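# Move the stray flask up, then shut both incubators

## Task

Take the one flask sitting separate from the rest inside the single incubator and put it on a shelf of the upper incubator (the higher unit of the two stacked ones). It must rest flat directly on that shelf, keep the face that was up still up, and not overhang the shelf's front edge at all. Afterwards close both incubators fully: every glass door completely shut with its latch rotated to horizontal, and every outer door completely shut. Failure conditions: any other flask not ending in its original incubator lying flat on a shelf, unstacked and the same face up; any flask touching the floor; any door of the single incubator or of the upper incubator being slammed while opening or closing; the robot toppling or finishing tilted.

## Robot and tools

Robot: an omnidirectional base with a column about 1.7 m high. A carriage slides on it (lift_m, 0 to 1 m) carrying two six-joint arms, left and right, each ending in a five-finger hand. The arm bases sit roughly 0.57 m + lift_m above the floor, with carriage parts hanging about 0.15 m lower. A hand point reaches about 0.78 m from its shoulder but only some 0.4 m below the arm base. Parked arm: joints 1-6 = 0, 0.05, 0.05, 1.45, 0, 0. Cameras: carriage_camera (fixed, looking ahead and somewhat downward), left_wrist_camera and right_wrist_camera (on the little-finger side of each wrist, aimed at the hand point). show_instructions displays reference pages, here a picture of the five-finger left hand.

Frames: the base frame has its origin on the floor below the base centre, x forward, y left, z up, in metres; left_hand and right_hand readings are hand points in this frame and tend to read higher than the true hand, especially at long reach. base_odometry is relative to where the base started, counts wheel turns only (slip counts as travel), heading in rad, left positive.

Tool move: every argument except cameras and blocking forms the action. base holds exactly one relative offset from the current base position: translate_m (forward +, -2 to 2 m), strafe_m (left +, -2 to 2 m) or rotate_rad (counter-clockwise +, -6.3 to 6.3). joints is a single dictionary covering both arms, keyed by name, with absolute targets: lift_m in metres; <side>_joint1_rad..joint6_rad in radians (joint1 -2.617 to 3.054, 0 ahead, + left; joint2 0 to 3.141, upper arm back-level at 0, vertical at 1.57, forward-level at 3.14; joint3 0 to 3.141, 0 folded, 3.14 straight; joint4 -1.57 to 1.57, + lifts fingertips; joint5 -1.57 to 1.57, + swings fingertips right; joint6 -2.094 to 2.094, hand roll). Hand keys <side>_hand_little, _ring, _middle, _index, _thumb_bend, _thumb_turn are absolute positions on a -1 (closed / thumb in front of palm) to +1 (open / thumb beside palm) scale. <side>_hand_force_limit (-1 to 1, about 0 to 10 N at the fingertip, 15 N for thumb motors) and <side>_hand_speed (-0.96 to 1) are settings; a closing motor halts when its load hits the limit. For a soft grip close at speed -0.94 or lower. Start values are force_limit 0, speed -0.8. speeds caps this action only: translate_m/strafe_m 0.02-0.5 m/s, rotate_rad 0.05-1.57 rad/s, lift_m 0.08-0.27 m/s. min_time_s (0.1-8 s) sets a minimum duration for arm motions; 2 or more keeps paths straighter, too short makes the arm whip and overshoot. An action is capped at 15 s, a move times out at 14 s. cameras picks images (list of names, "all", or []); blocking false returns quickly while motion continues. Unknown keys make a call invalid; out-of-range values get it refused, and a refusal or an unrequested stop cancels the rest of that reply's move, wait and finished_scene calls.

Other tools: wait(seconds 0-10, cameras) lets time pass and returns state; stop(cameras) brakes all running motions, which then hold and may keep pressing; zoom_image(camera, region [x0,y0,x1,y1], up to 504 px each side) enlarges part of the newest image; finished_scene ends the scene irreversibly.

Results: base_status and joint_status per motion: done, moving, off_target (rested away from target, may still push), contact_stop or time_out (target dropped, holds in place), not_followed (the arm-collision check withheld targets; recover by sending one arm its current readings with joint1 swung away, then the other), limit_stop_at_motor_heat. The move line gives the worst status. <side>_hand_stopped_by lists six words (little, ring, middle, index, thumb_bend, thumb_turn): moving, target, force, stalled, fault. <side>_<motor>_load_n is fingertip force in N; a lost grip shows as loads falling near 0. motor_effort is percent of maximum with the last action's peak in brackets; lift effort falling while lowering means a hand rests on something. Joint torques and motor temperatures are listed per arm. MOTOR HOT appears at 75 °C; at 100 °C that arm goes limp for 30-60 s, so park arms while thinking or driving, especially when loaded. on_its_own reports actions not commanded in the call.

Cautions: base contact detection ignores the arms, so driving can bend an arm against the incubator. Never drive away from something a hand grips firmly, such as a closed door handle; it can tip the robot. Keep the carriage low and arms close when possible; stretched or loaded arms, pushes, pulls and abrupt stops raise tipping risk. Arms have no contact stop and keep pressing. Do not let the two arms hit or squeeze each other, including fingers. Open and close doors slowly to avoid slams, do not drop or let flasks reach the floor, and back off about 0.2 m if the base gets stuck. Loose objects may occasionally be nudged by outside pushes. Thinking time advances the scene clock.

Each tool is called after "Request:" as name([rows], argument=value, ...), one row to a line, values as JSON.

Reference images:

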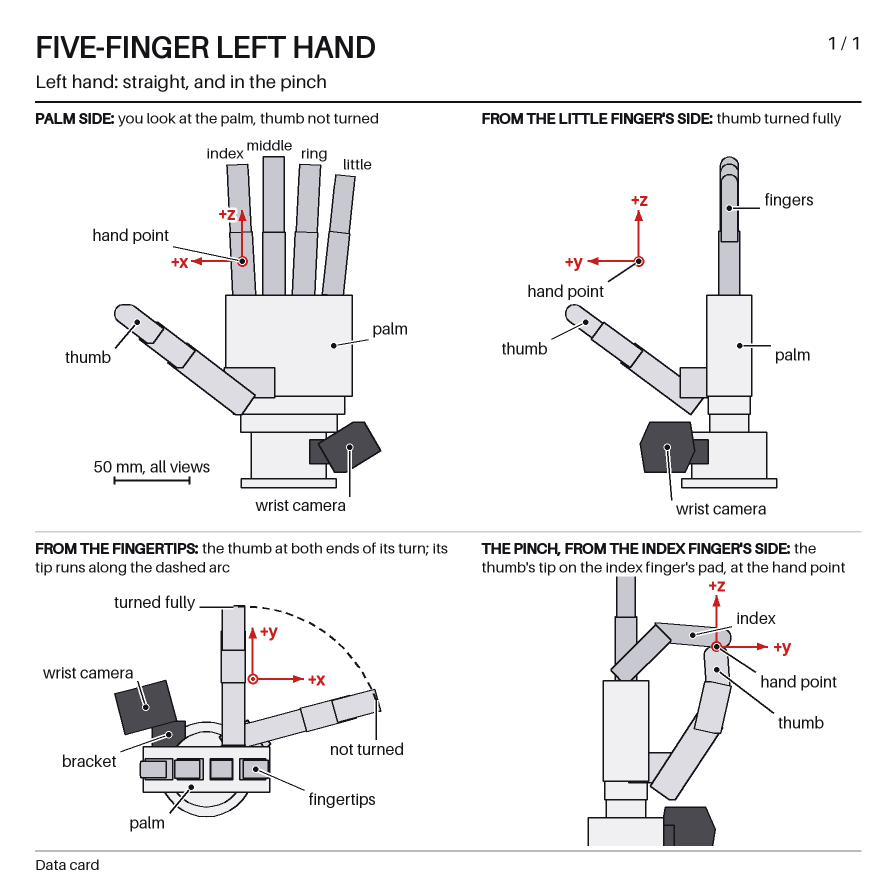

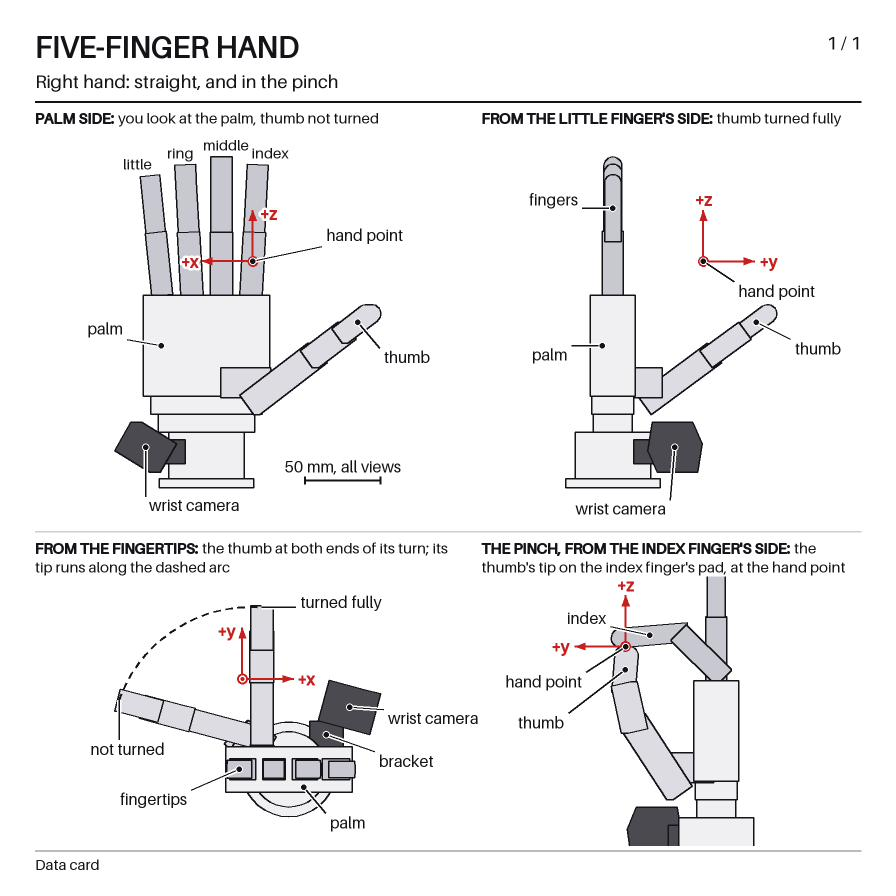

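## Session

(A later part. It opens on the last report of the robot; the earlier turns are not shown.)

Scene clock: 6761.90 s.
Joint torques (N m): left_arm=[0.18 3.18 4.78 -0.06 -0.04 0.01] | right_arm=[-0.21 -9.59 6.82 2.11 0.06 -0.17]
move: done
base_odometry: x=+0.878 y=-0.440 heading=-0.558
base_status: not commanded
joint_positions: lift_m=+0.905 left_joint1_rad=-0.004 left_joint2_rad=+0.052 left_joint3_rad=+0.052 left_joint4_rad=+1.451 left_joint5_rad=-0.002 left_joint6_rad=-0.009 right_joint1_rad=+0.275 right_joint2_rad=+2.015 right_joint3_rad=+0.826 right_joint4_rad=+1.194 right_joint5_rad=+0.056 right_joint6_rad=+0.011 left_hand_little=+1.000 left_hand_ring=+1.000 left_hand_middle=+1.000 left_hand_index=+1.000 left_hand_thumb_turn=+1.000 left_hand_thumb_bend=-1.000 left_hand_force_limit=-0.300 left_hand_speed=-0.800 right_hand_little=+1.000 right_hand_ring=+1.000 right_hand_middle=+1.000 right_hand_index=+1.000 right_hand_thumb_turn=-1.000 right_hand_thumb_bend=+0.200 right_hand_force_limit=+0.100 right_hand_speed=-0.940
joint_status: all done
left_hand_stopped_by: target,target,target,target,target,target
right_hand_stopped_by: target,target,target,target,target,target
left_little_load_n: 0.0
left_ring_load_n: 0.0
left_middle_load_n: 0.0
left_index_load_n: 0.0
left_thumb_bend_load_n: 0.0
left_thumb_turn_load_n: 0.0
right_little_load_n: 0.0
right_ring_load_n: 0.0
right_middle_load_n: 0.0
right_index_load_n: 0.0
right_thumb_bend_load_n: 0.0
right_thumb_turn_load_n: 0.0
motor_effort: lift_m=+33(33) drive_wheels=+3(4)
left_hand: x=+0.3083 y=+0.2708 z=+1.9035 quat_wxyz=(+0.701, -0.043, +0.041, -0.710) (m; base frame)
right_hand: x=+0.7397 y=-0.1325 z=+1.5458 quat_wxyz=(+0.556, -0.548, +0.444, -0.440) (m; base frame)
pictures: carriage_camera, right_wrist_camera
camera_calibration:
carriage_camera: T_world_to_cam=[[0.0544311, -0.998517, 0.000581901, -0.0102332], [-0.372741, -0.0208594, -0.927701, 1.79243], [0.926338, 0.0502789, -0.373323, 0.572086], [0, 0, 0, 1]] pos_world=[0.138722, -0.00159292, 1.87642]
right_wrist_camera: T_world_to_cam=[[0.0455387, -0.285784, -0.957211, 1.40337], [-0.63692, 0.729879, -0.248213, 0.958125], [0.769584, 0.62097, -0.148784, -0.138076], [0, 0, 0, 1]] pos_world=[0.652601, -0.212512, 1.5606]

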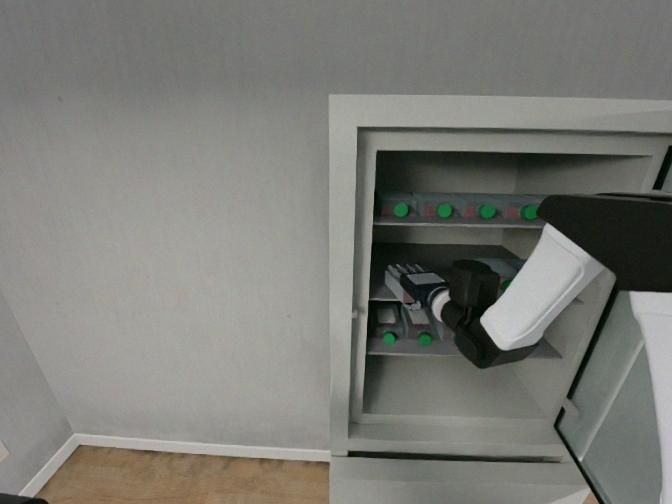

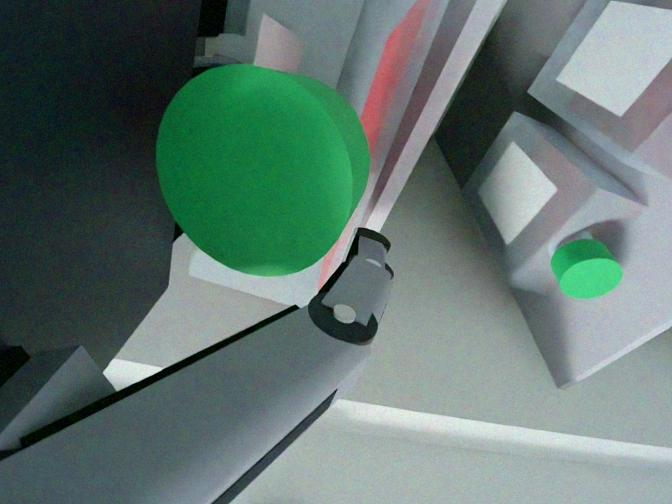

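Request:
move(joints={"right_hand_thumb_bend": 0.32}, cameras=["carriage_camera", "right_wrist_camera"])

Request:
zoom_image(camera="carriage_camera", region=[370, 250, 440, 320])

Scene clock: 6780.03 s.
Joint torques (N m): left_arm=[0.18 3.18 4.79 -0.05 -0.04 0.01] | right_arm=[-0.23 -9.59 6.79 2.11 0.06 -0.17]
move: done
base_odometry: x=+0.878 y=-0.440 heading=-0.558
base_status: not commanded
joint_positions: lift_m=+0.905 left_joint1_rad=-0.004 left_joint2_rad=+0.052 left_joint3_rad=+0.052 left_joint4_rad=+1.451 left_joint5_rad=-0.002 left_joint6_rad=-0.009 right_joint1_rad=+0.275 right_joint2_rad=+2.015 right_joint3_rad=+0.826 right_joint4_rad=+1.194 right_joint5_rad=+0.056 right_joint6_rad=+0.011 left_hand_little=+1.000 left_hand_ring=+1.000 left_hand_middle=+1.000 left_hand_index=+1.000 left_hand_thumb_turn=+1.000 left_hand_thumb_bend=-1.000 left_hand_force_limit=-0.300 left_hand_speed=-0.800 right_hand_little=+1.000 right_hand_ring=+1.000 right_hand_middle=+1.000 right_hand_index=+1.000 right_hand_thumb_turn=-1.000 right_hand_thumb_bend=+0.320 right_hand_force_limit=+0.100 right_hand_speed=-0.940
joint_status: all done
left_hand_stopped_by: target,target,target,target,target,target
right_hand_stopped_by: target,target,target,target,target,target
left_little_load_n: 0.0
left_ring_load_n: 0.0
left_middle_load_n: 0.0
left_index_load_n: 0.0
left_thumb_bend_load_n: 0.0
left_thumb_turn_load_n: 0.0
right_little_load_n: 0.0
right_ring_load_n: 0.0
right_middle_load_n: 0.0
right_index_load_n: 0.0
right_thumb_bend_load_n: 0.5
right_thumb_turn_load_n: 0.5
motor_effort: lift_m=+33(33) drive_wheels=+2(3)
left_hand: x=+0.3083 y=+0.2708 z=+1.9035 quat_wxyz=(+0.701, -0.043, +0.041, -0.710) (m; base frame)
right_hand: x=+0.7397 y=-0.1325 z=+1.5458 quat_wxyz=(+0.556, -0.548, +0.444, -0.440) (m; base frame)
pictures: carriage_camera, right_wrist_camera
camera_calibration:
carriage_camera: T_world_to_cam=[[0.0544311, -0.998517, 0.000581901, -0.0102332], [-0.372741, -0.0208594, -0.927701, 1.79243], [0.926338, 0.0502789, -0.373323, 0.572086], [0, 0, 0, 1]] pos_world=[0.138722, -0.00159292, 1.87642]
right_wrist_camera: T_world_to_cam=[[0.0455387, -0.285784, -0.957211, 1.40337], [-0.63692, 0.729879, -0.248213, 0.958125], [0.769584, 0.62097, -0.148784, -0.138076], [0, 0, 0, 1]] pos_world=[0.652601, -0.212512, 1.5606]

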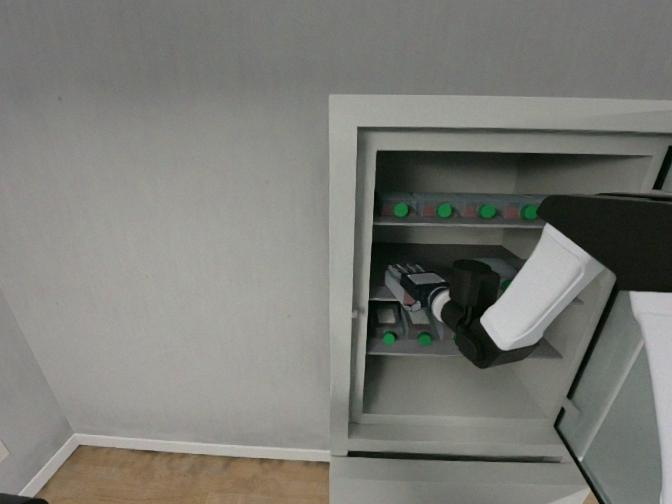

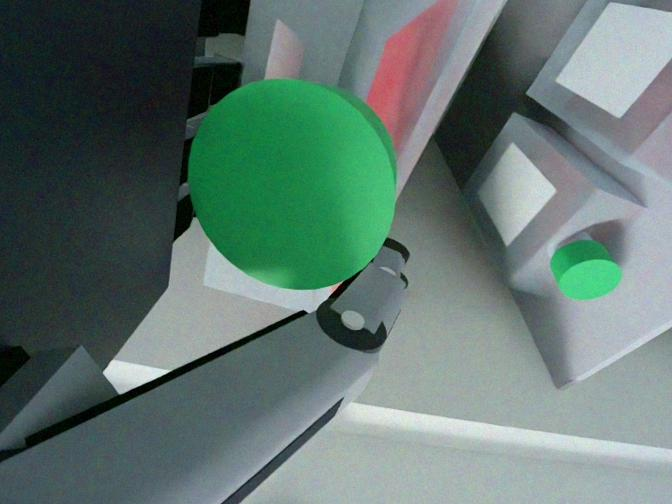

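Scaled by 7.200.

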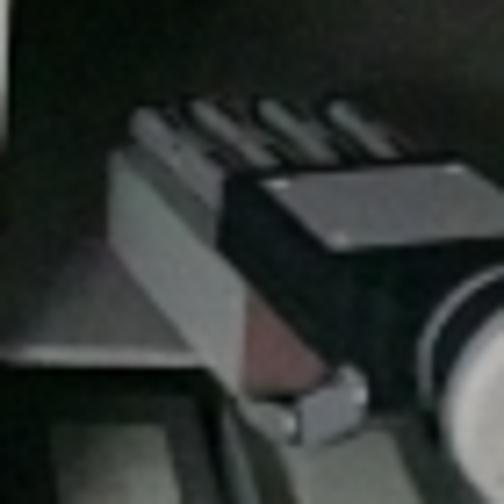

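Request:
move(joints={"right_hand_thumb_bend": -0.3}, cameras=["right_wrist_camera"])

Scene clock: 6897.07 s.
Joint torques (N m): left_arm=[0.18 3.19 4.81 -0.06 -0.04 0.01] | right_arm=[-0.21 -9.59 6.8 2.11 0.06 -0.17]
move: off_target
base_odometry: x=+0.878 y=-0.440 heading=-0.558
base_status: not commanded
joint_positions: lift_m=+0.905 left_joint1_rad=-0.004 left_joint2_rad=+0.052 left_joint3_rad=+0.052 left_joint4_rad=+1.451 left_joint5_rad=-0.002 left_joint6_rad=-0.009 right_joint1_rad=+0.275 right_joint2_rad=+2.015 right_joint3_rad=+0.826 right_joint4_rad=+1.194 right_joint5_rad=+0.056 right_joint6_rad=+0.011 left_hand_little=+1.000 left_hand_ring=+1.000 left_hand_middle=+1.000 left_hand_index=+1.000 left_hand_thumb_turn=+1.000 left_hand_thumb_bend=-1.000 left_hand_force_limit=-0.300 left_hand_speed=-0.800 right_hand_little=+1.000 right_hand_ring=+1.000 right_hand_middle=+1.000 right_hand_index=+1.000 right_hand_thumb_turn=-1.000 right_hand_thumb_bend=+0.071 right_hand_force_limit=+0.100 right_hand_speed=-0.940
joint_status: right_hand_thumb_bend off_target (ended at +0.071, target -0.300)
left_hand_stopped_by: target,target,target,target,target,target
right_hand_stopped_by: target,target,target,target,force,target
left_little_load_n: 0.0
left_ring_load_n: 0.0
left_middle_load_n: 0.0
left_index_load_n: 0.0
left_thumb_bend_load_n: 0.0
left_thumb_turn_load_n: 0.0
right_little_load_n: 0.0
right_ring_load_n: 0.0
right_middle_load_n: 0.0
right_index_load_n: 0.0
right_thumb_bend_load_n: 8.5
right_thumb_turn_load_n: 0.5
motor_effort: lift_m=+33(33) drive_wheels=+3(3)
left_hand: x=+0.3083 y=+0.2708 z=+1.9035 quat_wxyz=(+0.701, -0.043, +0.041, -0.710) (m; base frame)
right_hand: x=+0.7397 y=-0.1325 z=+1.5458 quat_wxyz=(+0.556, -0.548, +0.444, -0.440) (m; base frame)
pictures: right_wrist_camera
camera_calibration:
right_wrist_camera: T_world_to_cam=[[0.0455387, -0.285784, -0.957211, 1.40337], [-0.63692, 0.729879, -0.248213, 0.958125], [0.769584, 0.62097, -0.148784, -0.138076], [0, 0, 0, 1]] pos_world=[0.652601, -0.212512, 1.5606]

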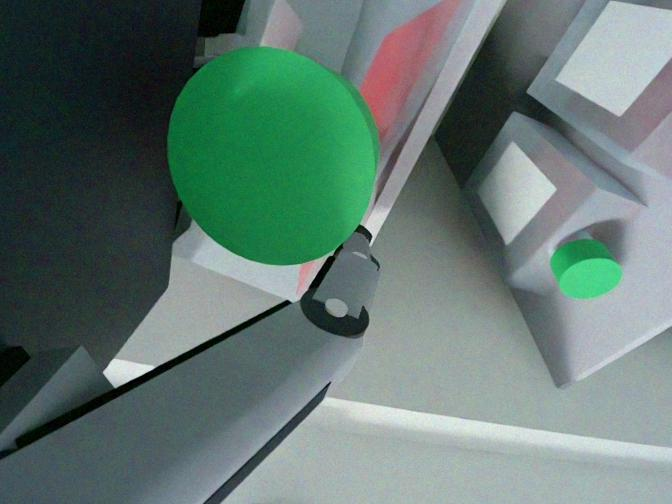

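Request:
move(joints={"lift_m": 0.945}, speeds={"lift_m": 0.08}, cameras=["carriage_camera", "right_wrist_camera"])

Request:
zoom_image(camera="carriage_camera", region=[370, 240, 450, 320])

Scene clock: 6915.87 s.
Joint torques (N m): left_arm=[0.17 3.18 4.78 -0.06 -0.04 0.01] | right_arm=[-0.21 -9.58 6.78 2.15 0.06 -0.17]
move: done
base_odometry: x=+0.878 y=-0.440 heading=-0.558
base_status: not commanded
joint_positions: lift_m=+0.945 left_joint1_rad=-0.004 left_joint2_rad=+0.052 left_joint3_rad=+0.052 left_joint4_rad=+1.451 left_joint5_rad=-0.002 left_joint6_rad=-0.009 right_joint1_rad=+0.275 right_joint2_rad=+2.015 right_joint3_rad=+0.826 right_joint4_rad=+1.190 right_joint5_rad=+0.056 right_joint6_rad=+0.011 left_hand_little=+1.000 left_hand_ring=+1.000 left_hand_middle=+1.000 left_hand_index=+1.000 left_hand_thumb_turn=+1.000 left_hand_thumb_bend=-1.000 left_hand_force_limit=-0.300 left_hand_speed=-0.800 right_hand_little=+1.000 right_hand_ring=+1.000 right_hand_middle=+1.000 right_hand_index=+1.000 right_hand_thumb_turn=-1.000 right_hand_thumb_bend=+0.071 right_hand_force_limit=+0.100 right_hand_speed=-0.940
joint_status: all done
left_hand_stopped_by: target,target,target,target,target,target
right_hand_stopped_by: target,target,target,target,force,target
left_little_load_n: 0.0
left_ring_load_n: 0.0
left_middle_load_n: 0.0
left_index_load_n: 0.0
left_thumb_bend_load_n: 0.0
left_thumb_turn_load_n: 0.0
right_little_load_n: 0.0
right_ring_load_n: 0.0
right_middle_load_n: 0.0
right_index_load_n: 0.0
right_thumb_bend_load_n: 7.0
right_thumb_turn_load_n: 0.5
motor_effort: lift_m=+32(39) drive_wheels=-4(4)
left_hand: x=+0.3083 y=+0.2708 z=+1.9435 quat_wxyz=(+0.701, -0.043, +0.041, -0.710) (m; base frame)
right_hand: x=+0.7395 y=-0.1325 z=+1.5846 quat_wxyz=(+0.555, -0.549, +0.445, -0.439) (m; base frame)
pictures: carriage_camera, right_wrist_camera
camera_calibration:
carriage_camera: T_world_to_cam=[[0.0544311, -0.998517, 0.000581901, -0.0102566], [-0.372741, -0.0208594, -0.927701, 1.82963], [0.926338, 0.0502789, -0.373323, 0.587056], [0, 0, 0, 1]] pos_world=[0.138722, -0.00159292, 1.91652]
right_wrist_camera: T_world_to_cam=[[0.0416736, -0.286849, -0.957069, 1.44315], [-0.637963, 0.729568, -0.246442, 0.965632], [0.768939, 0.620844, -0.152595, -0.125502], [0, 0, 0, 1]] pos_world=[0.6524, -0.212612, 1.60001]

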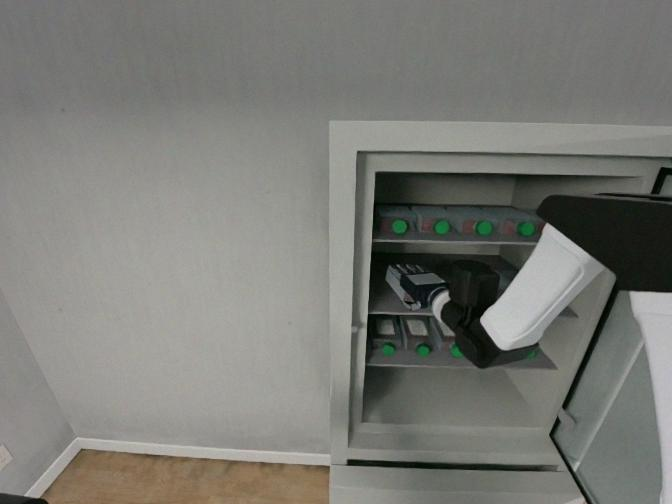

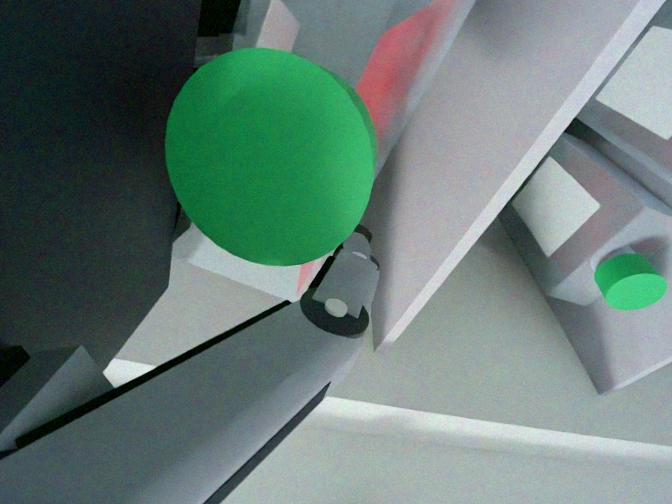

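Scaled by 6.300.

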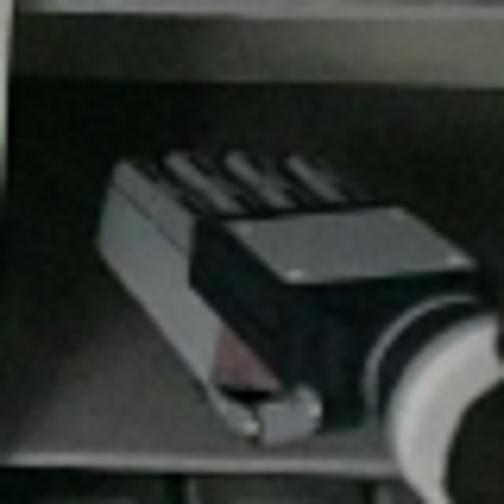

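Request:
move(joints={"lift_m": 0.985}, speeds={"lift_m": 0.08})

Request:
move(joints={"right_joint2_rad": 1.889, "right_joint3_rad": 0.874, "right_joint4_rad": 0.805}, min_time_s=4, cameras=["carriage_camera", "right_wrist_camera"])

Request:
zoom_image(camera="carriage_camera", region=[360, 230, 460, 330])

Scene clock: 6937.57 s.
Joint torques (N m): left_arm=[0.18 3.19 4.79 -0.12 -0.04 0.01] | right_arm=[-0.23 -9.61 6.82 2.18 0.06 -0.17]
move: done
base_odometry: x=+0.878 y=-0.440 heading=-0.558
base_status: not commanded
joint_positions: lift_m=+0.985 left_joint1_rad=-0.004 left_joint2_rad=+0.052 left_joint3_rad=+0.052 left_joint4_rad=+1.451 left_joint5_rad=-0.002 left_joint6_rad=-0.009 right_joint1_rad=+0.275 right_joint2_rad=+2.015 right_joint3_rad=+0.826 right_joint4_rad=+1.188 right_joint5_rad=+0.056 right_joint6_rad=+0.011 left_hand_little=+1.000 left_hand_ring=+1.000 left_hand_middle=+1.000 left_hand_index=+1.000 left_hand_thumb_turn=+1.000 left_hand_thumb_bend=-1.000 left_hand_force_limit=-0.300 left_hand_speed=-0.800 right_hand_little=+1.000 right_hand_ring=+1.000 right_hand_middle=+1.000 right_hand_index=+1.000 right_hand_thumb_turn=-1.000 right_hand_thumb_bend=+0.071 right_hand_force_limit=+0.100 right_hand_speed=-0.940
joint_status: all done
left_hand_stopped_by: target,target,target,target,target,target
right_hand_stopped_by: target,target,target,target,force,target
left_little_load_n: 0.0
left_ring_load_n: 0.0
left_middle_load_n: 0.0
left_index_load_n: 0.0
left_thumb_bend_load_n: 0.0
left_thumb_turn_load_n: 0.0
right_little_load_n: 0.0
right_ring_load_n: 0.0
right_middle_load_n: 0.0
right_index_load_n: 0.0
right_thumb_bend_load_n: 6.5
right_thumb_turn_load_n: 0.5
motor_effort: lift_m=+32(40) drive_wheels=-4(4)
left_hand: x=+0.3083 y=+0.2708 z=+1.9835 quat_wxyz=(+0.701, -0.043, +0.041, -0.710) (m; base frame)
right_hand: x=+0.7394 y=-0.1326 z=+1.6241 quat_wxyz=(+0.554, -0.550, +0.445, -0.439) (m; base frame)
pictures: none

Scene clock: 6941.87 s.
Joint torques (N m): left_arm=[0.16 3.19 4.79 -0.06 -0.04 0.01] | right_arm=[-0.23 -13.19 8.68 2 0.07 -0.17]
move: done
base_odometry: x=+0.878 y=-0.440 heading=-0.558
base_status: not commanded
joint_positions: lift_m=+0.985 left_joint1_rad=-0.004 left_joint2_rad=+0.052 left_joint3_rad=+0.052 left_joint4_rad=+1.451 left_joint5_rad=-0.002 left_joint6_rad=-0.009 right_joint1_rad=+0.275 right_joint2_rad=+1.923 right_joint3_rad=+0.847 right_joint4_rad=+0.811 right_joint5_rad=+0.056 right_joint6_rad=+0.011 left_hand_little=+1.000 left_hand_ring=+1.000 left_hand_middle=+1.000 left_hand_index=+1.000 left_hand_thumb_turn=+1.000 left_hand_thumb_bend=-1.000 left_hand_force_limit=-0.300 left_hand_speed=-0.800 right_hand_little=+1.000 right_hand_ring=+1.000 right_hand_middle=+1.000 right_hand_index=+1.000 right_hand_thumb_turn=-1.000 right_hand_thumb_bend=+0.071 right_hand_force_limit=+0.100 right_hand_speed=-0.940
joint_status: all done
left_hand_stopped_by: target,target,target,target,target,target
right_hand_stopped_by: target,target,target,target,force,target
left_little_load_n: 0.0
left_ring_load_n: 0.0
left_middle_load_n: 0.0
left_index_load_n: 0.0
left_thumb_bend_load_n: 0.0
left_thumb_turn_load_n: 0.0
right_little_load_n: 0.0
right_ring_load_n: 0.0
right_middle_load_n: 0.0
right_index_load_n: 0.0
right_thumb_bend_load_n: 6.5
right_thumb_turn_load_n: 0.5
motor_effort: lift_m=+33(33) drive_wheels=-4(4)
left_hand: x=+0.3083 y=+0.2708 z=+1.9835 quat_wxyz=(+0.701, -0.043, +0.041, -0.710) (m; base frame)
right_hand: x=+0.7149 y=-0.1395 z=+1.5826 quat_wxyz=(+0.473, -0.620, +0.496, -0.381) (m; base frame)
pictures: carriage_camera, right_wrist_camera
camera_calibration:
carriage_camera: T_world_to_cam=[[0.0544311, -0.998517, 0.000581901, -0.0102799], [-0.372741, -0.0208594, -0.927701, 1.86674], [0.926338, 0.0502789, -0.373323, 0.601989], [0, 0, 0, 1]] pos_world=[0.138722, -0.00159292, 1.95652]
right_wrist_camera: T_world_to_cam=[[-0.200058, -0.355141, -0.913155, 1.53401], [-0.686373, 0.715888, -0.128047, 0.799784], [0.699191, 0.601148, -0.386979, 0.315498], [0, 0, 0, 1]] pos_world=[0.635248, -0.217427, 1.62529]

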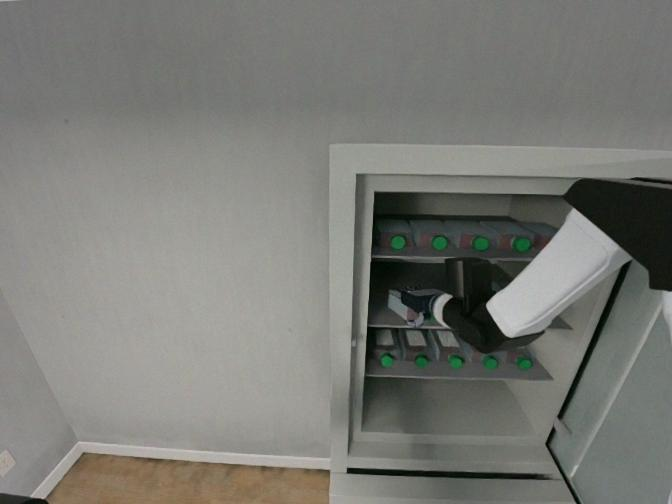

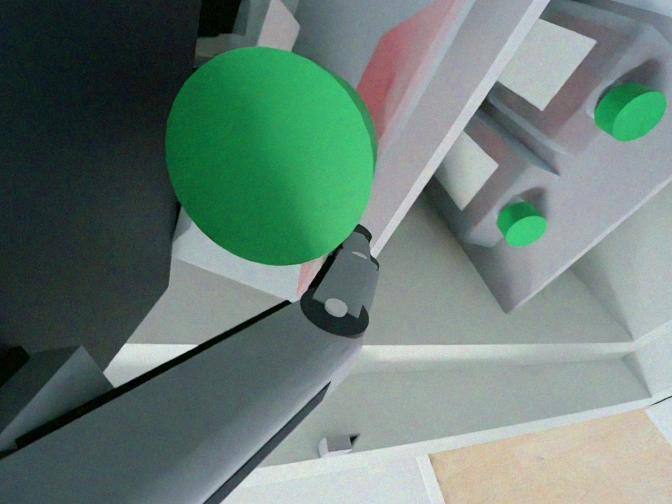

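Scaled by 5.040.

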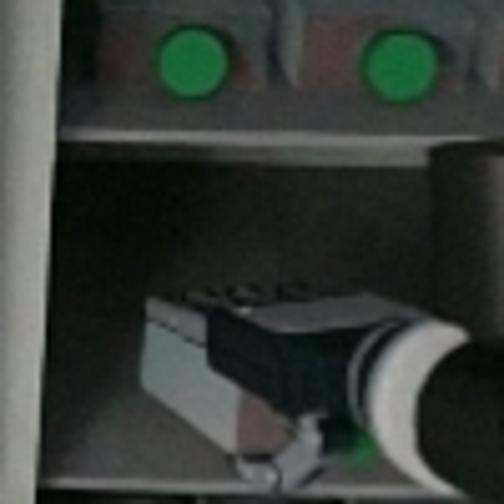

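Request:
move(joints={"lift_m": 1.0}, speeds={"lift_m": 0.08})

Request:
move(base={"translate_m": 0.055}, speeds={"translate_m": 0.05}, cameras=["carriage_camera", "right_wrist_camera"])

Request:
zoom_image(camera="carriage_camera", region=[360, 240, 460, 340])

Scene clock: 6959.33 s.
Joint torques (N m): left_arm=[0.17 3.26 4.75 -0.08 -0.04 0.01] | right_arm=[-0.23 -12.42 8.27 2.09 0.07 -0.17]
move: done
base_odometry: x=+0.878 y=-0.440 heading=-0.558
base_status: not commanded
joint_positions: lift_m=+1.000 left_joint1_rad=-0.004 left_joint2_rad=+0.052 left_joint3_rad=+0.052 left_joint4_rad=+1.451 left_joint5_rad=-0.002 left_joint6_rad=-0.009 right_joint1_rad=+0.275 right_joint2_rad=+1.915 right_joint3_rad=+0.852 right_joint4_rad=+0.801 right_joint5_rad=+0.056 right_joint6_rad=+0.011 left_hand_little=+1.000 left_hand_ring=+1.000 left_hand_middle=+1.000 left_hand_index=+1.000 left_hand_thumb_turn=+1.000 left_hand_thumb_bend=-1.000 left_hand_force_limit=-0.300 left_hand_speed=-0.800 right_hand_little=+1.000 right_hand_ring=+1.000 right_hand_middle=+1.000 right_hand_index=+1.000 right_hand_thumb_turn=-1.000 right_hand_thumb_bend=+0.071 right_hand_force_limit=+0.100 right_hand_speed=-0.940
joint_status: all done
left_hand_stopped_by: target,target,target,target,target,target
right_hand_stopped_by: target,target,target,target,force,target
left_little_load_n: 0.0
left_ring_load_n: 0.0
left_middle_load_n: 0.0
left_index_load_n: 0.0
left_thumb_bend_load_n: 0.0
left_thumb_turn_load_n: 0.0
right_little_load_n: 0.0
right_ring_load_n: 0.0
right_middle_load_n: 0.0
right_index_load_n: 0.0
right_thumb_bend_load_n: 4.5
right_thumb_turn_load_n: 0.5
motor_effort: lift_m=+33(39) drive_wheels=+3(4)
left_hand: x=+0.3083 y=+0.2708 z=+1.9985 quat_wxyz=(+0.701, -0.043, +0.041, -0.710) (m; base frame)
right_hand: x=+0.7157 y=-0.1393 z=+1.6012 quat_wxyz=(+0.474, -0.620, +0.496, -0.382) (m; base frame)
pictures: none

Scene clock: 6961.03 s.
Joint torques (N m): left_arm=[0.18 3.21 4.75 -0.08 -0.04 0.01] | right_arm=[-0.2 -12.4 8.29 2.09 0.08 -0.17]
move: done
base_odometry: x=+0.925 y=-0.469 heading=-0.557
base_status: done
joint_positions: lift_m=+1.000 left_joint1_rad=-0.004 left_joint2_rad=+0.052 left_joint3_rad=+0.052 left_joint4_rad=+1.451 left_joint5_rad=-0.002 left_joint6_rad=-0.009 right_joint1_rad=+0.275 right_joint2_rad=+1.915 right_joint3_rad=+0.852 right_joint4_rad=+0.801 right_joint5_rad=+0.055 right_joint6_rad=+0.011 left_hand_little=+1.000 left_hand_ring=+1.000 left_hand_middle=+1.000 left_hand_index=+1.000 left_hand_thumb_turn=+1.000 left_hand_thumb_bend=-1.000 left_hand_force_limit=-0.300 left_hand_speed=-0.800 right_hand_little=+1.000 right_hand_ring=+1.000 right_hand_middle=+1.000 right_hand_index=+1.000 right_hand_thumb_turn=-1.000 right_hand_thumb_bend=+0.071 right_hand_force_limit=+0.100 right_hand_speed=-0.940
joint_status: not commanded
left_hand_stopped_by: target,target,target,target,target,target
right_hand_stopped_by: target,target,target,target,force,target
left_little_load_n: 0.0
left_ring_load_n: 0.0
left_middle_load_n: 0.0
left_index_load_n: 0.0
left_thumb_bend_load_n: 0.0
left_thumb_turn_load_n: 0.0
right_little_load_n: 0.0
right_ring_load_n: 0.0
right_middle_load_n: 0.0
right_index_load_n: 0.0
right_thumb_bend_load_n: 4.0
right_thumb_turn_load_n: 0.5
motor_effort: lift_m=+33(33) drive_wheels=+3(12)
left_hand: x=+0.3084 y=+0.2708 z=+1.9985 quat_wxyz=(+0.701, -0.043, +0.041, -0.710) (m; base frame)
right_hand: x=+0.7156 y=-0.1392 z=+1.6012 quat_wxyz=(+0.474, -0.620, +0.495, -0.382) (m; base frame)
pictures: carriage_camera, right_wrist_camera
camera_calibration:
carriage_camera: T_world_to_cam=[[0.0544311, -0.998517, 0.000581901, -0.0102885], [-0.372741, -0.0208594, -0.927701, 1.88056], [0.926338, 0.0502789, -0.373323, 0.607552], [0, 0, 0, 1]] pos_world=[0.138722, -0.00159292, 1.97142]
right_wrist_camera: T_world_to_cam=[[-0.197244, -0.354378, -0.914063, 1.55079], [-0.686252, 0.715759, -0.129411, 0.804601], [0.700109, 0.601752, -0.384371, 0.317229], [0, 0, 0, 1]] pos_world=[0.635948, -0.217228, 1.64358]

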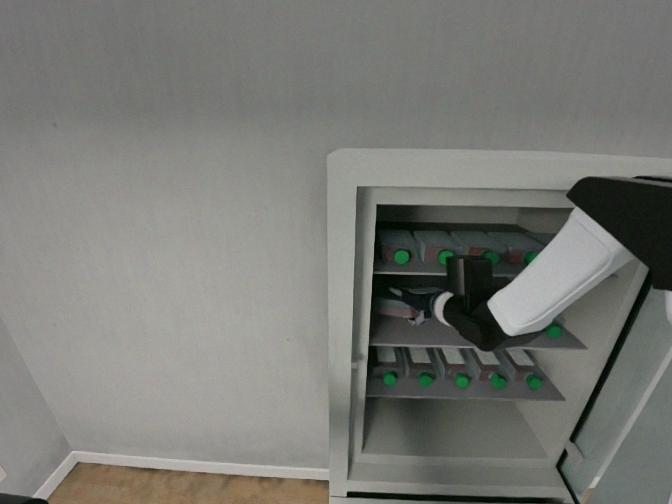

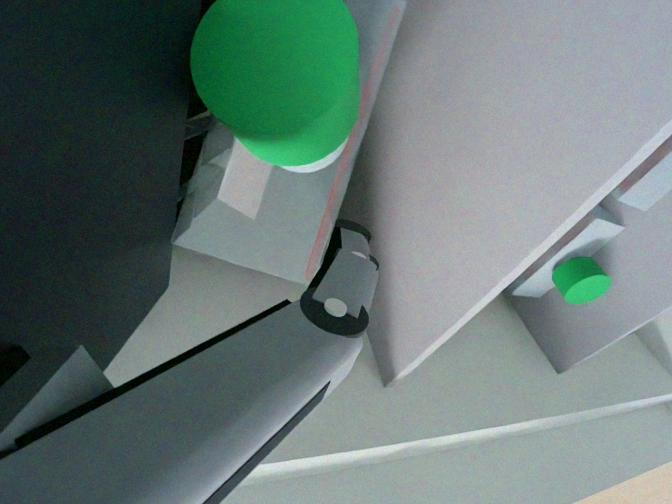

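Scaled by 5.040.

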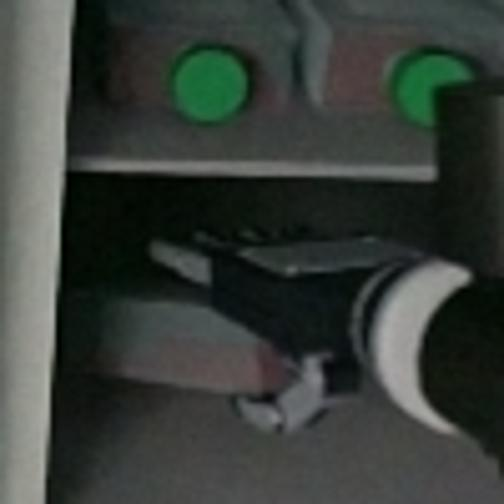

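Request:
zoom_image(camera="right_wrist_camera", region=[150, 0, 450, 300])

Request:
zoom_image(camera="carriage_camera", region=[365, 275, 435, 345])

Scaled by 1.680.

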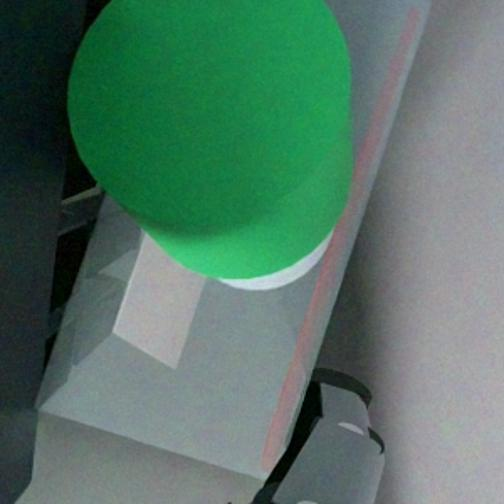

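Scaled by 7.200.

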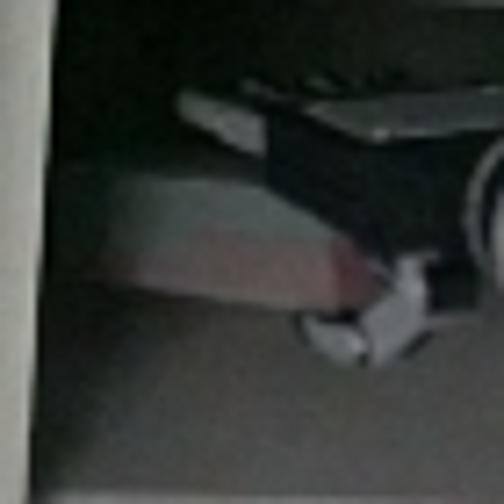

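Request:
move(joints={"lift_m": 0.98}, speeds={"lift_m": 0.08}, cameras=["carriage_camera", "right_wrist_camera"])

Request:
zoom_image(camera="carriage_camera", region=[365, 265, 445, 345])

Request:
zoom_image(camera="right_wrist_camera", region=[150, 0, 450, 300])

Scene clock: 7039.47 s.
Joint torques (N m): left_arm=[0.18 3.21 4.79 -0.05 -0.04 0.01] | right_arm=[-0.2 -12.16 8.18 2.16 0.08 -0.17]
Motor temperatures (°C): left_arm=[23 29 32 24 26 23] | right_arm=[25 52 42 43 24 23]
move: done
base_odometry: x=+0.925 y=-0.469 heading=-0.557
base_status: not commanded
joint_positions: lift_m=+0.980 left_joint1_rad=-0.004 left_joint2_rad=+0.052 left_joint3_rad=+0.052 left_joint4_rad=+1.451 left_joint5_rad=-0.002 left_joint6_rad=-0.009 right_joint1_rad=+0.275 right_joint2_rad=+1.913 right_joint3_rad=+0.853 right_joint4_rad=+0.795 right_joint5_rad=+0.055 right_joint6_rad=+0.011 left_hand_little=+1.000 left_hand_ring=+1.000 left_hand_middle=+1.000 left_hand_index=+1.000 left_hand_thumb_turn=+1.000 left_hand_thumb_bend=-1.000 left_hand_force_limit=-0.300 left_hand_speed=-0.800 right_hand_little=+1.000 right_hand_ring=+1.000 right_hand_middle=+1.000 right_hand_index=+1.000 right_hand_thumb_turn=-1.000 right_hand_thumb_bend=+0.071 right_hand_force_limit=+0.100 right_hand_speed=-0.940
joint_status: all done
left_hand_stopped_by: target,target,target,target,target,target
right_hand_stopped_by: target,target,target,target,force,target
left_little_load_n: 0.0
left_ring_load_n: 0.0
left_middle_load_n: 0.0
left_index_load_n: 0.0
left_thumb_bend_load_n: 0.0
left_thumb_turn_load_n: 0.0
right_little_load_n: 0.0
right_ring_load_n: -0.5
right_middle_load_n: 0.0
right_index_load_n: 0.0
right_thumb_bend_load_n: 4.0
right_thumb_turn_load_n: 0.5
motor_effort: lift_m=+33(34) drive_wheels=+3(4)
left_hand: x=+0.3084 y=+0.2708 z=+1.9784 quat_wxyz=(+0.701, -0.043, +0.041, -0.710) (m; base frame)
right_hand: x=+0.7155 y=-0.1392 z=+1.5815 quat_wxyz=(+0.473, -0.620, +0.496, -0.381) (m; base frame)
pictures: carriage_camera, right_wrist_camera
camera_calibration:
carriage_camera: T_world_to_cam=[[0.0544311, -0.998517, 0.000581901, -0.0102769], [-0.372741, -0.0208594, -0.927701, 1.862], [0.926338, 0.0502789, -0.373323, 0.600085], [0, 0, 0, 1]] pos_world=[0.138722, -0.00159292, 1.95142]
right_wrist_camera: T_world_to_cam=[[-0.199237, -0.354927, -0.913417, 1.53305], [-0.686536, 0.715679, -0.128343, 0.800438], [0.699266, 0.601523, -0.38626, 0.31336], [0, 0, 0, 1]] pos_world=[0.635848, -0.217228, 1.62408]

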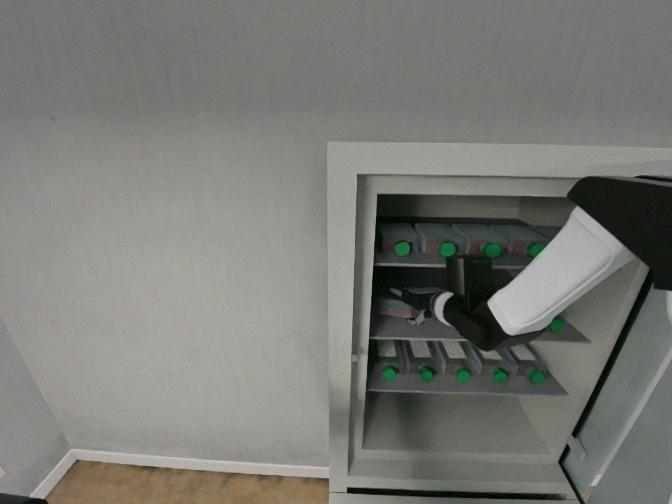

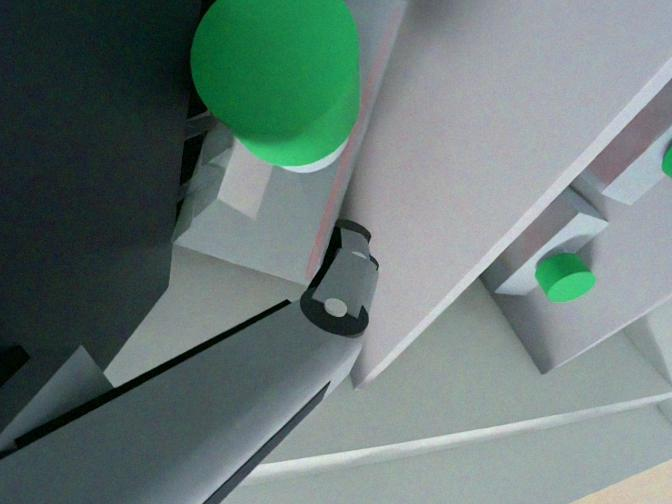

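Scaled by 6.300.

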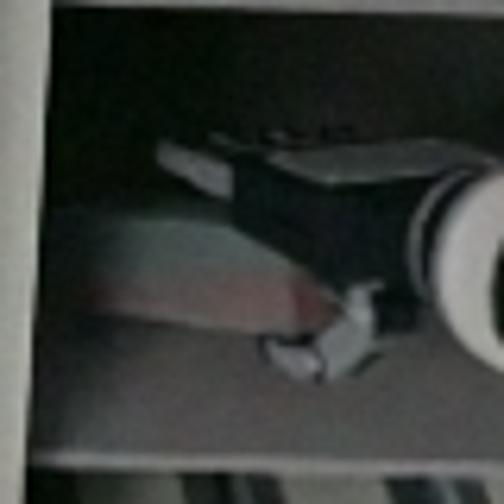

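Scaled by 1.680.

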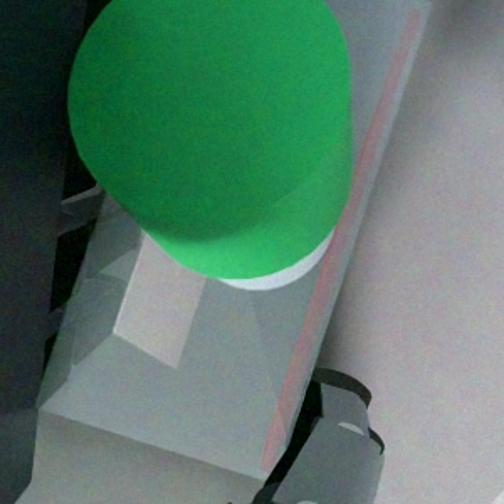

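Request:
move(joints={"lift_m": 0.965}, speeds={"lift_m": 0.08}, cameras=["carriage_camera", "right_wrist_camera"])

Request:
zoom_image(camera="carriage_camera", region=[365, 265, 445, 345])

Request:
zoom_image(camera="right_wrist_camera", region=[150, 0, 450, 300])

Scene clock: 7063.00 s.
Joint torques (N m): left_arm=[0.17 3.15 4.94 -0.05 -0.04 0.01] | right_arm=[-0.21 -12 8.12 2.16 0.08 -0.17]
move: done
base_odometry: x=+0.925 y=-0.469 heading=-0.557
base_status: not commanded
joint_positions: lift_m=+0.965 left_joint1_rad=-0.004 left_joint2_rad=+0.052 left_joint3_rad=+0.052 left_joint4_rad=+1.451 left_joint5_rad=-0.002 left_joint6_rad=-0.009 right_joint1_rad=+0.275 right_joint2_rad=+1.912 right_joint3_rad=+0.855 right_joint4_rad=+0.795 right_joint5_rad=+0.055 right_joint6_rad=+0.011 left_hand_little=+1.000 left_hand_ring=+1.000 left_hand_middle=+1.000 left_hand_index=+1.000 left_hand_thumb_turn=+1.000 left_hand_thumb_bend=-1.000 left_hand_force_limit=-0.300 left_hand_speed=-0.800 right_hand_little=+1.000 right_hand_ring=+1.000 right_hand_middle=+1.000 right_hand_index=+1.000 right_hand_thumb_turn=-1.000 right_hand_thumb_bend=+0.070 right_hand_force_limit=+0.100 right_hand_speed=-0.940
joint_status: all done
left_hand_stopped_by: target,target,target,target,target,target
right_hand_stopped_by: target,target,target,target,force,target
left_little_load_n: 0.0
left_ring_load_n: 0.0
left_middle_load_n: 0.0
left_index_load_n: 0.0
left_thumb_bend_load_n: 0.0
left_thumb_turn_load_n: 0.0
right_little_load_n: 0.0
right_ring_load_n: 0.0
right_middle_load_n: 0.0
right_index_load_n: 0.0
right_thumb_bend_load_n: 2.5
right_thumb_turn_load_n: 0.5
motor_effort: lift_m=+32(33) drive_wheels=-4(4)
left_hand: x=+0.3084 y=+0.2708 z=+1.9635 quat_wxyz=(+0.701, -0.043, +0.041, -0.710) (m; base frame)
right_hand: x=+0.7160 y=-0.1391 z=+1.5678 quat_wxyz=(+0.474, -0.620, +0.495, -0.382) (m; base frame)
pictures: carriage_camera, right_wrist_camera
camera_calibration:
carriage_camera: T_world_to_cam=[[0.0544311, -0.998517, 0.000581901, -0.0102682], [-0.372741, -0.0208594, -0.927701, 1.84818], [0.926338, 0.0502789, -0.373323, 0.594523], [0, 0, 0, 1]] pos_world=[0.138722, -0.00159292, 1.93652]
right_wrist_camera: T_world_to_cam=[[-0.196913, -0.354303, -0.914163, 1.52032], [-0.68616, 0.715809, -0.129626, 0.800711], [0.700293, 0.601737, -0.38406, 0.3035], [0, 0, 0, 1]] pos_world=[0.636248, -0.217128, 1.61018]

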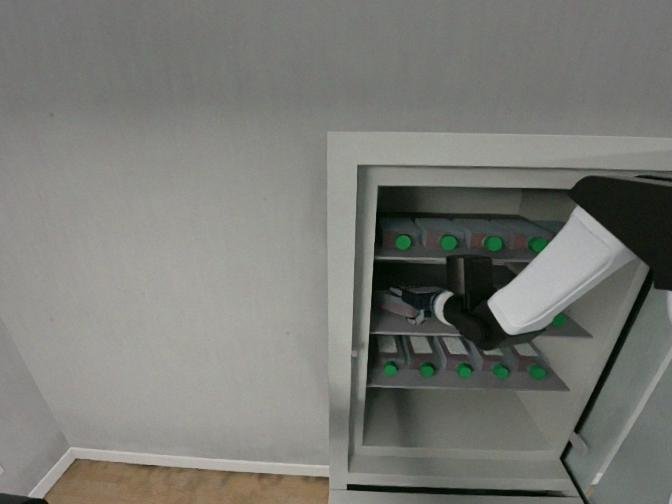

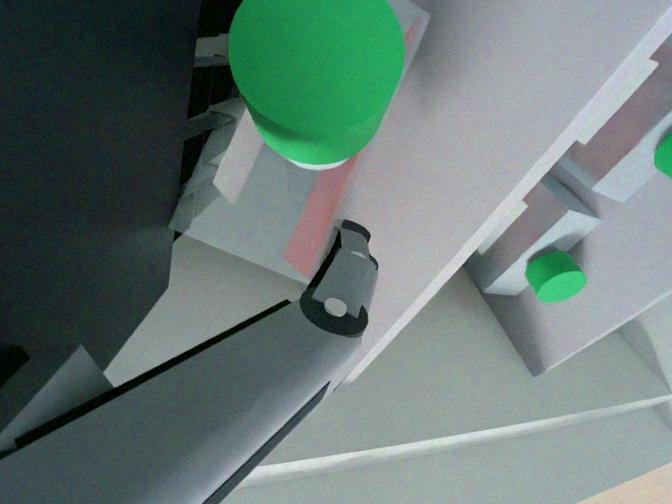

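Scaled by 6.300.

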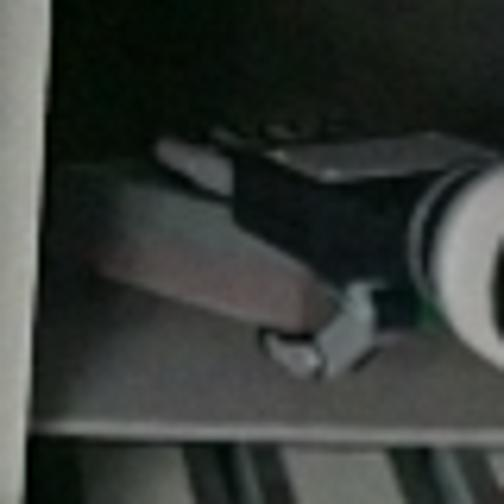

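Scaled by 1.680.

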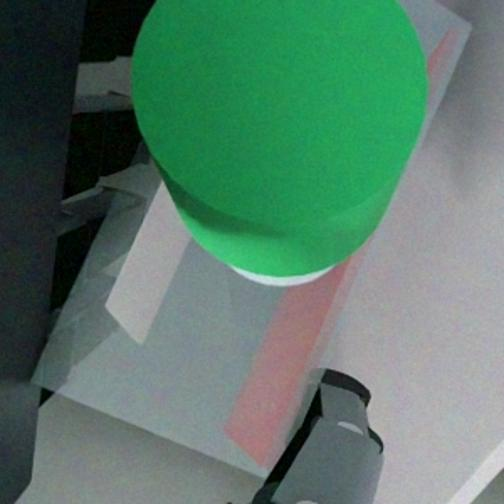

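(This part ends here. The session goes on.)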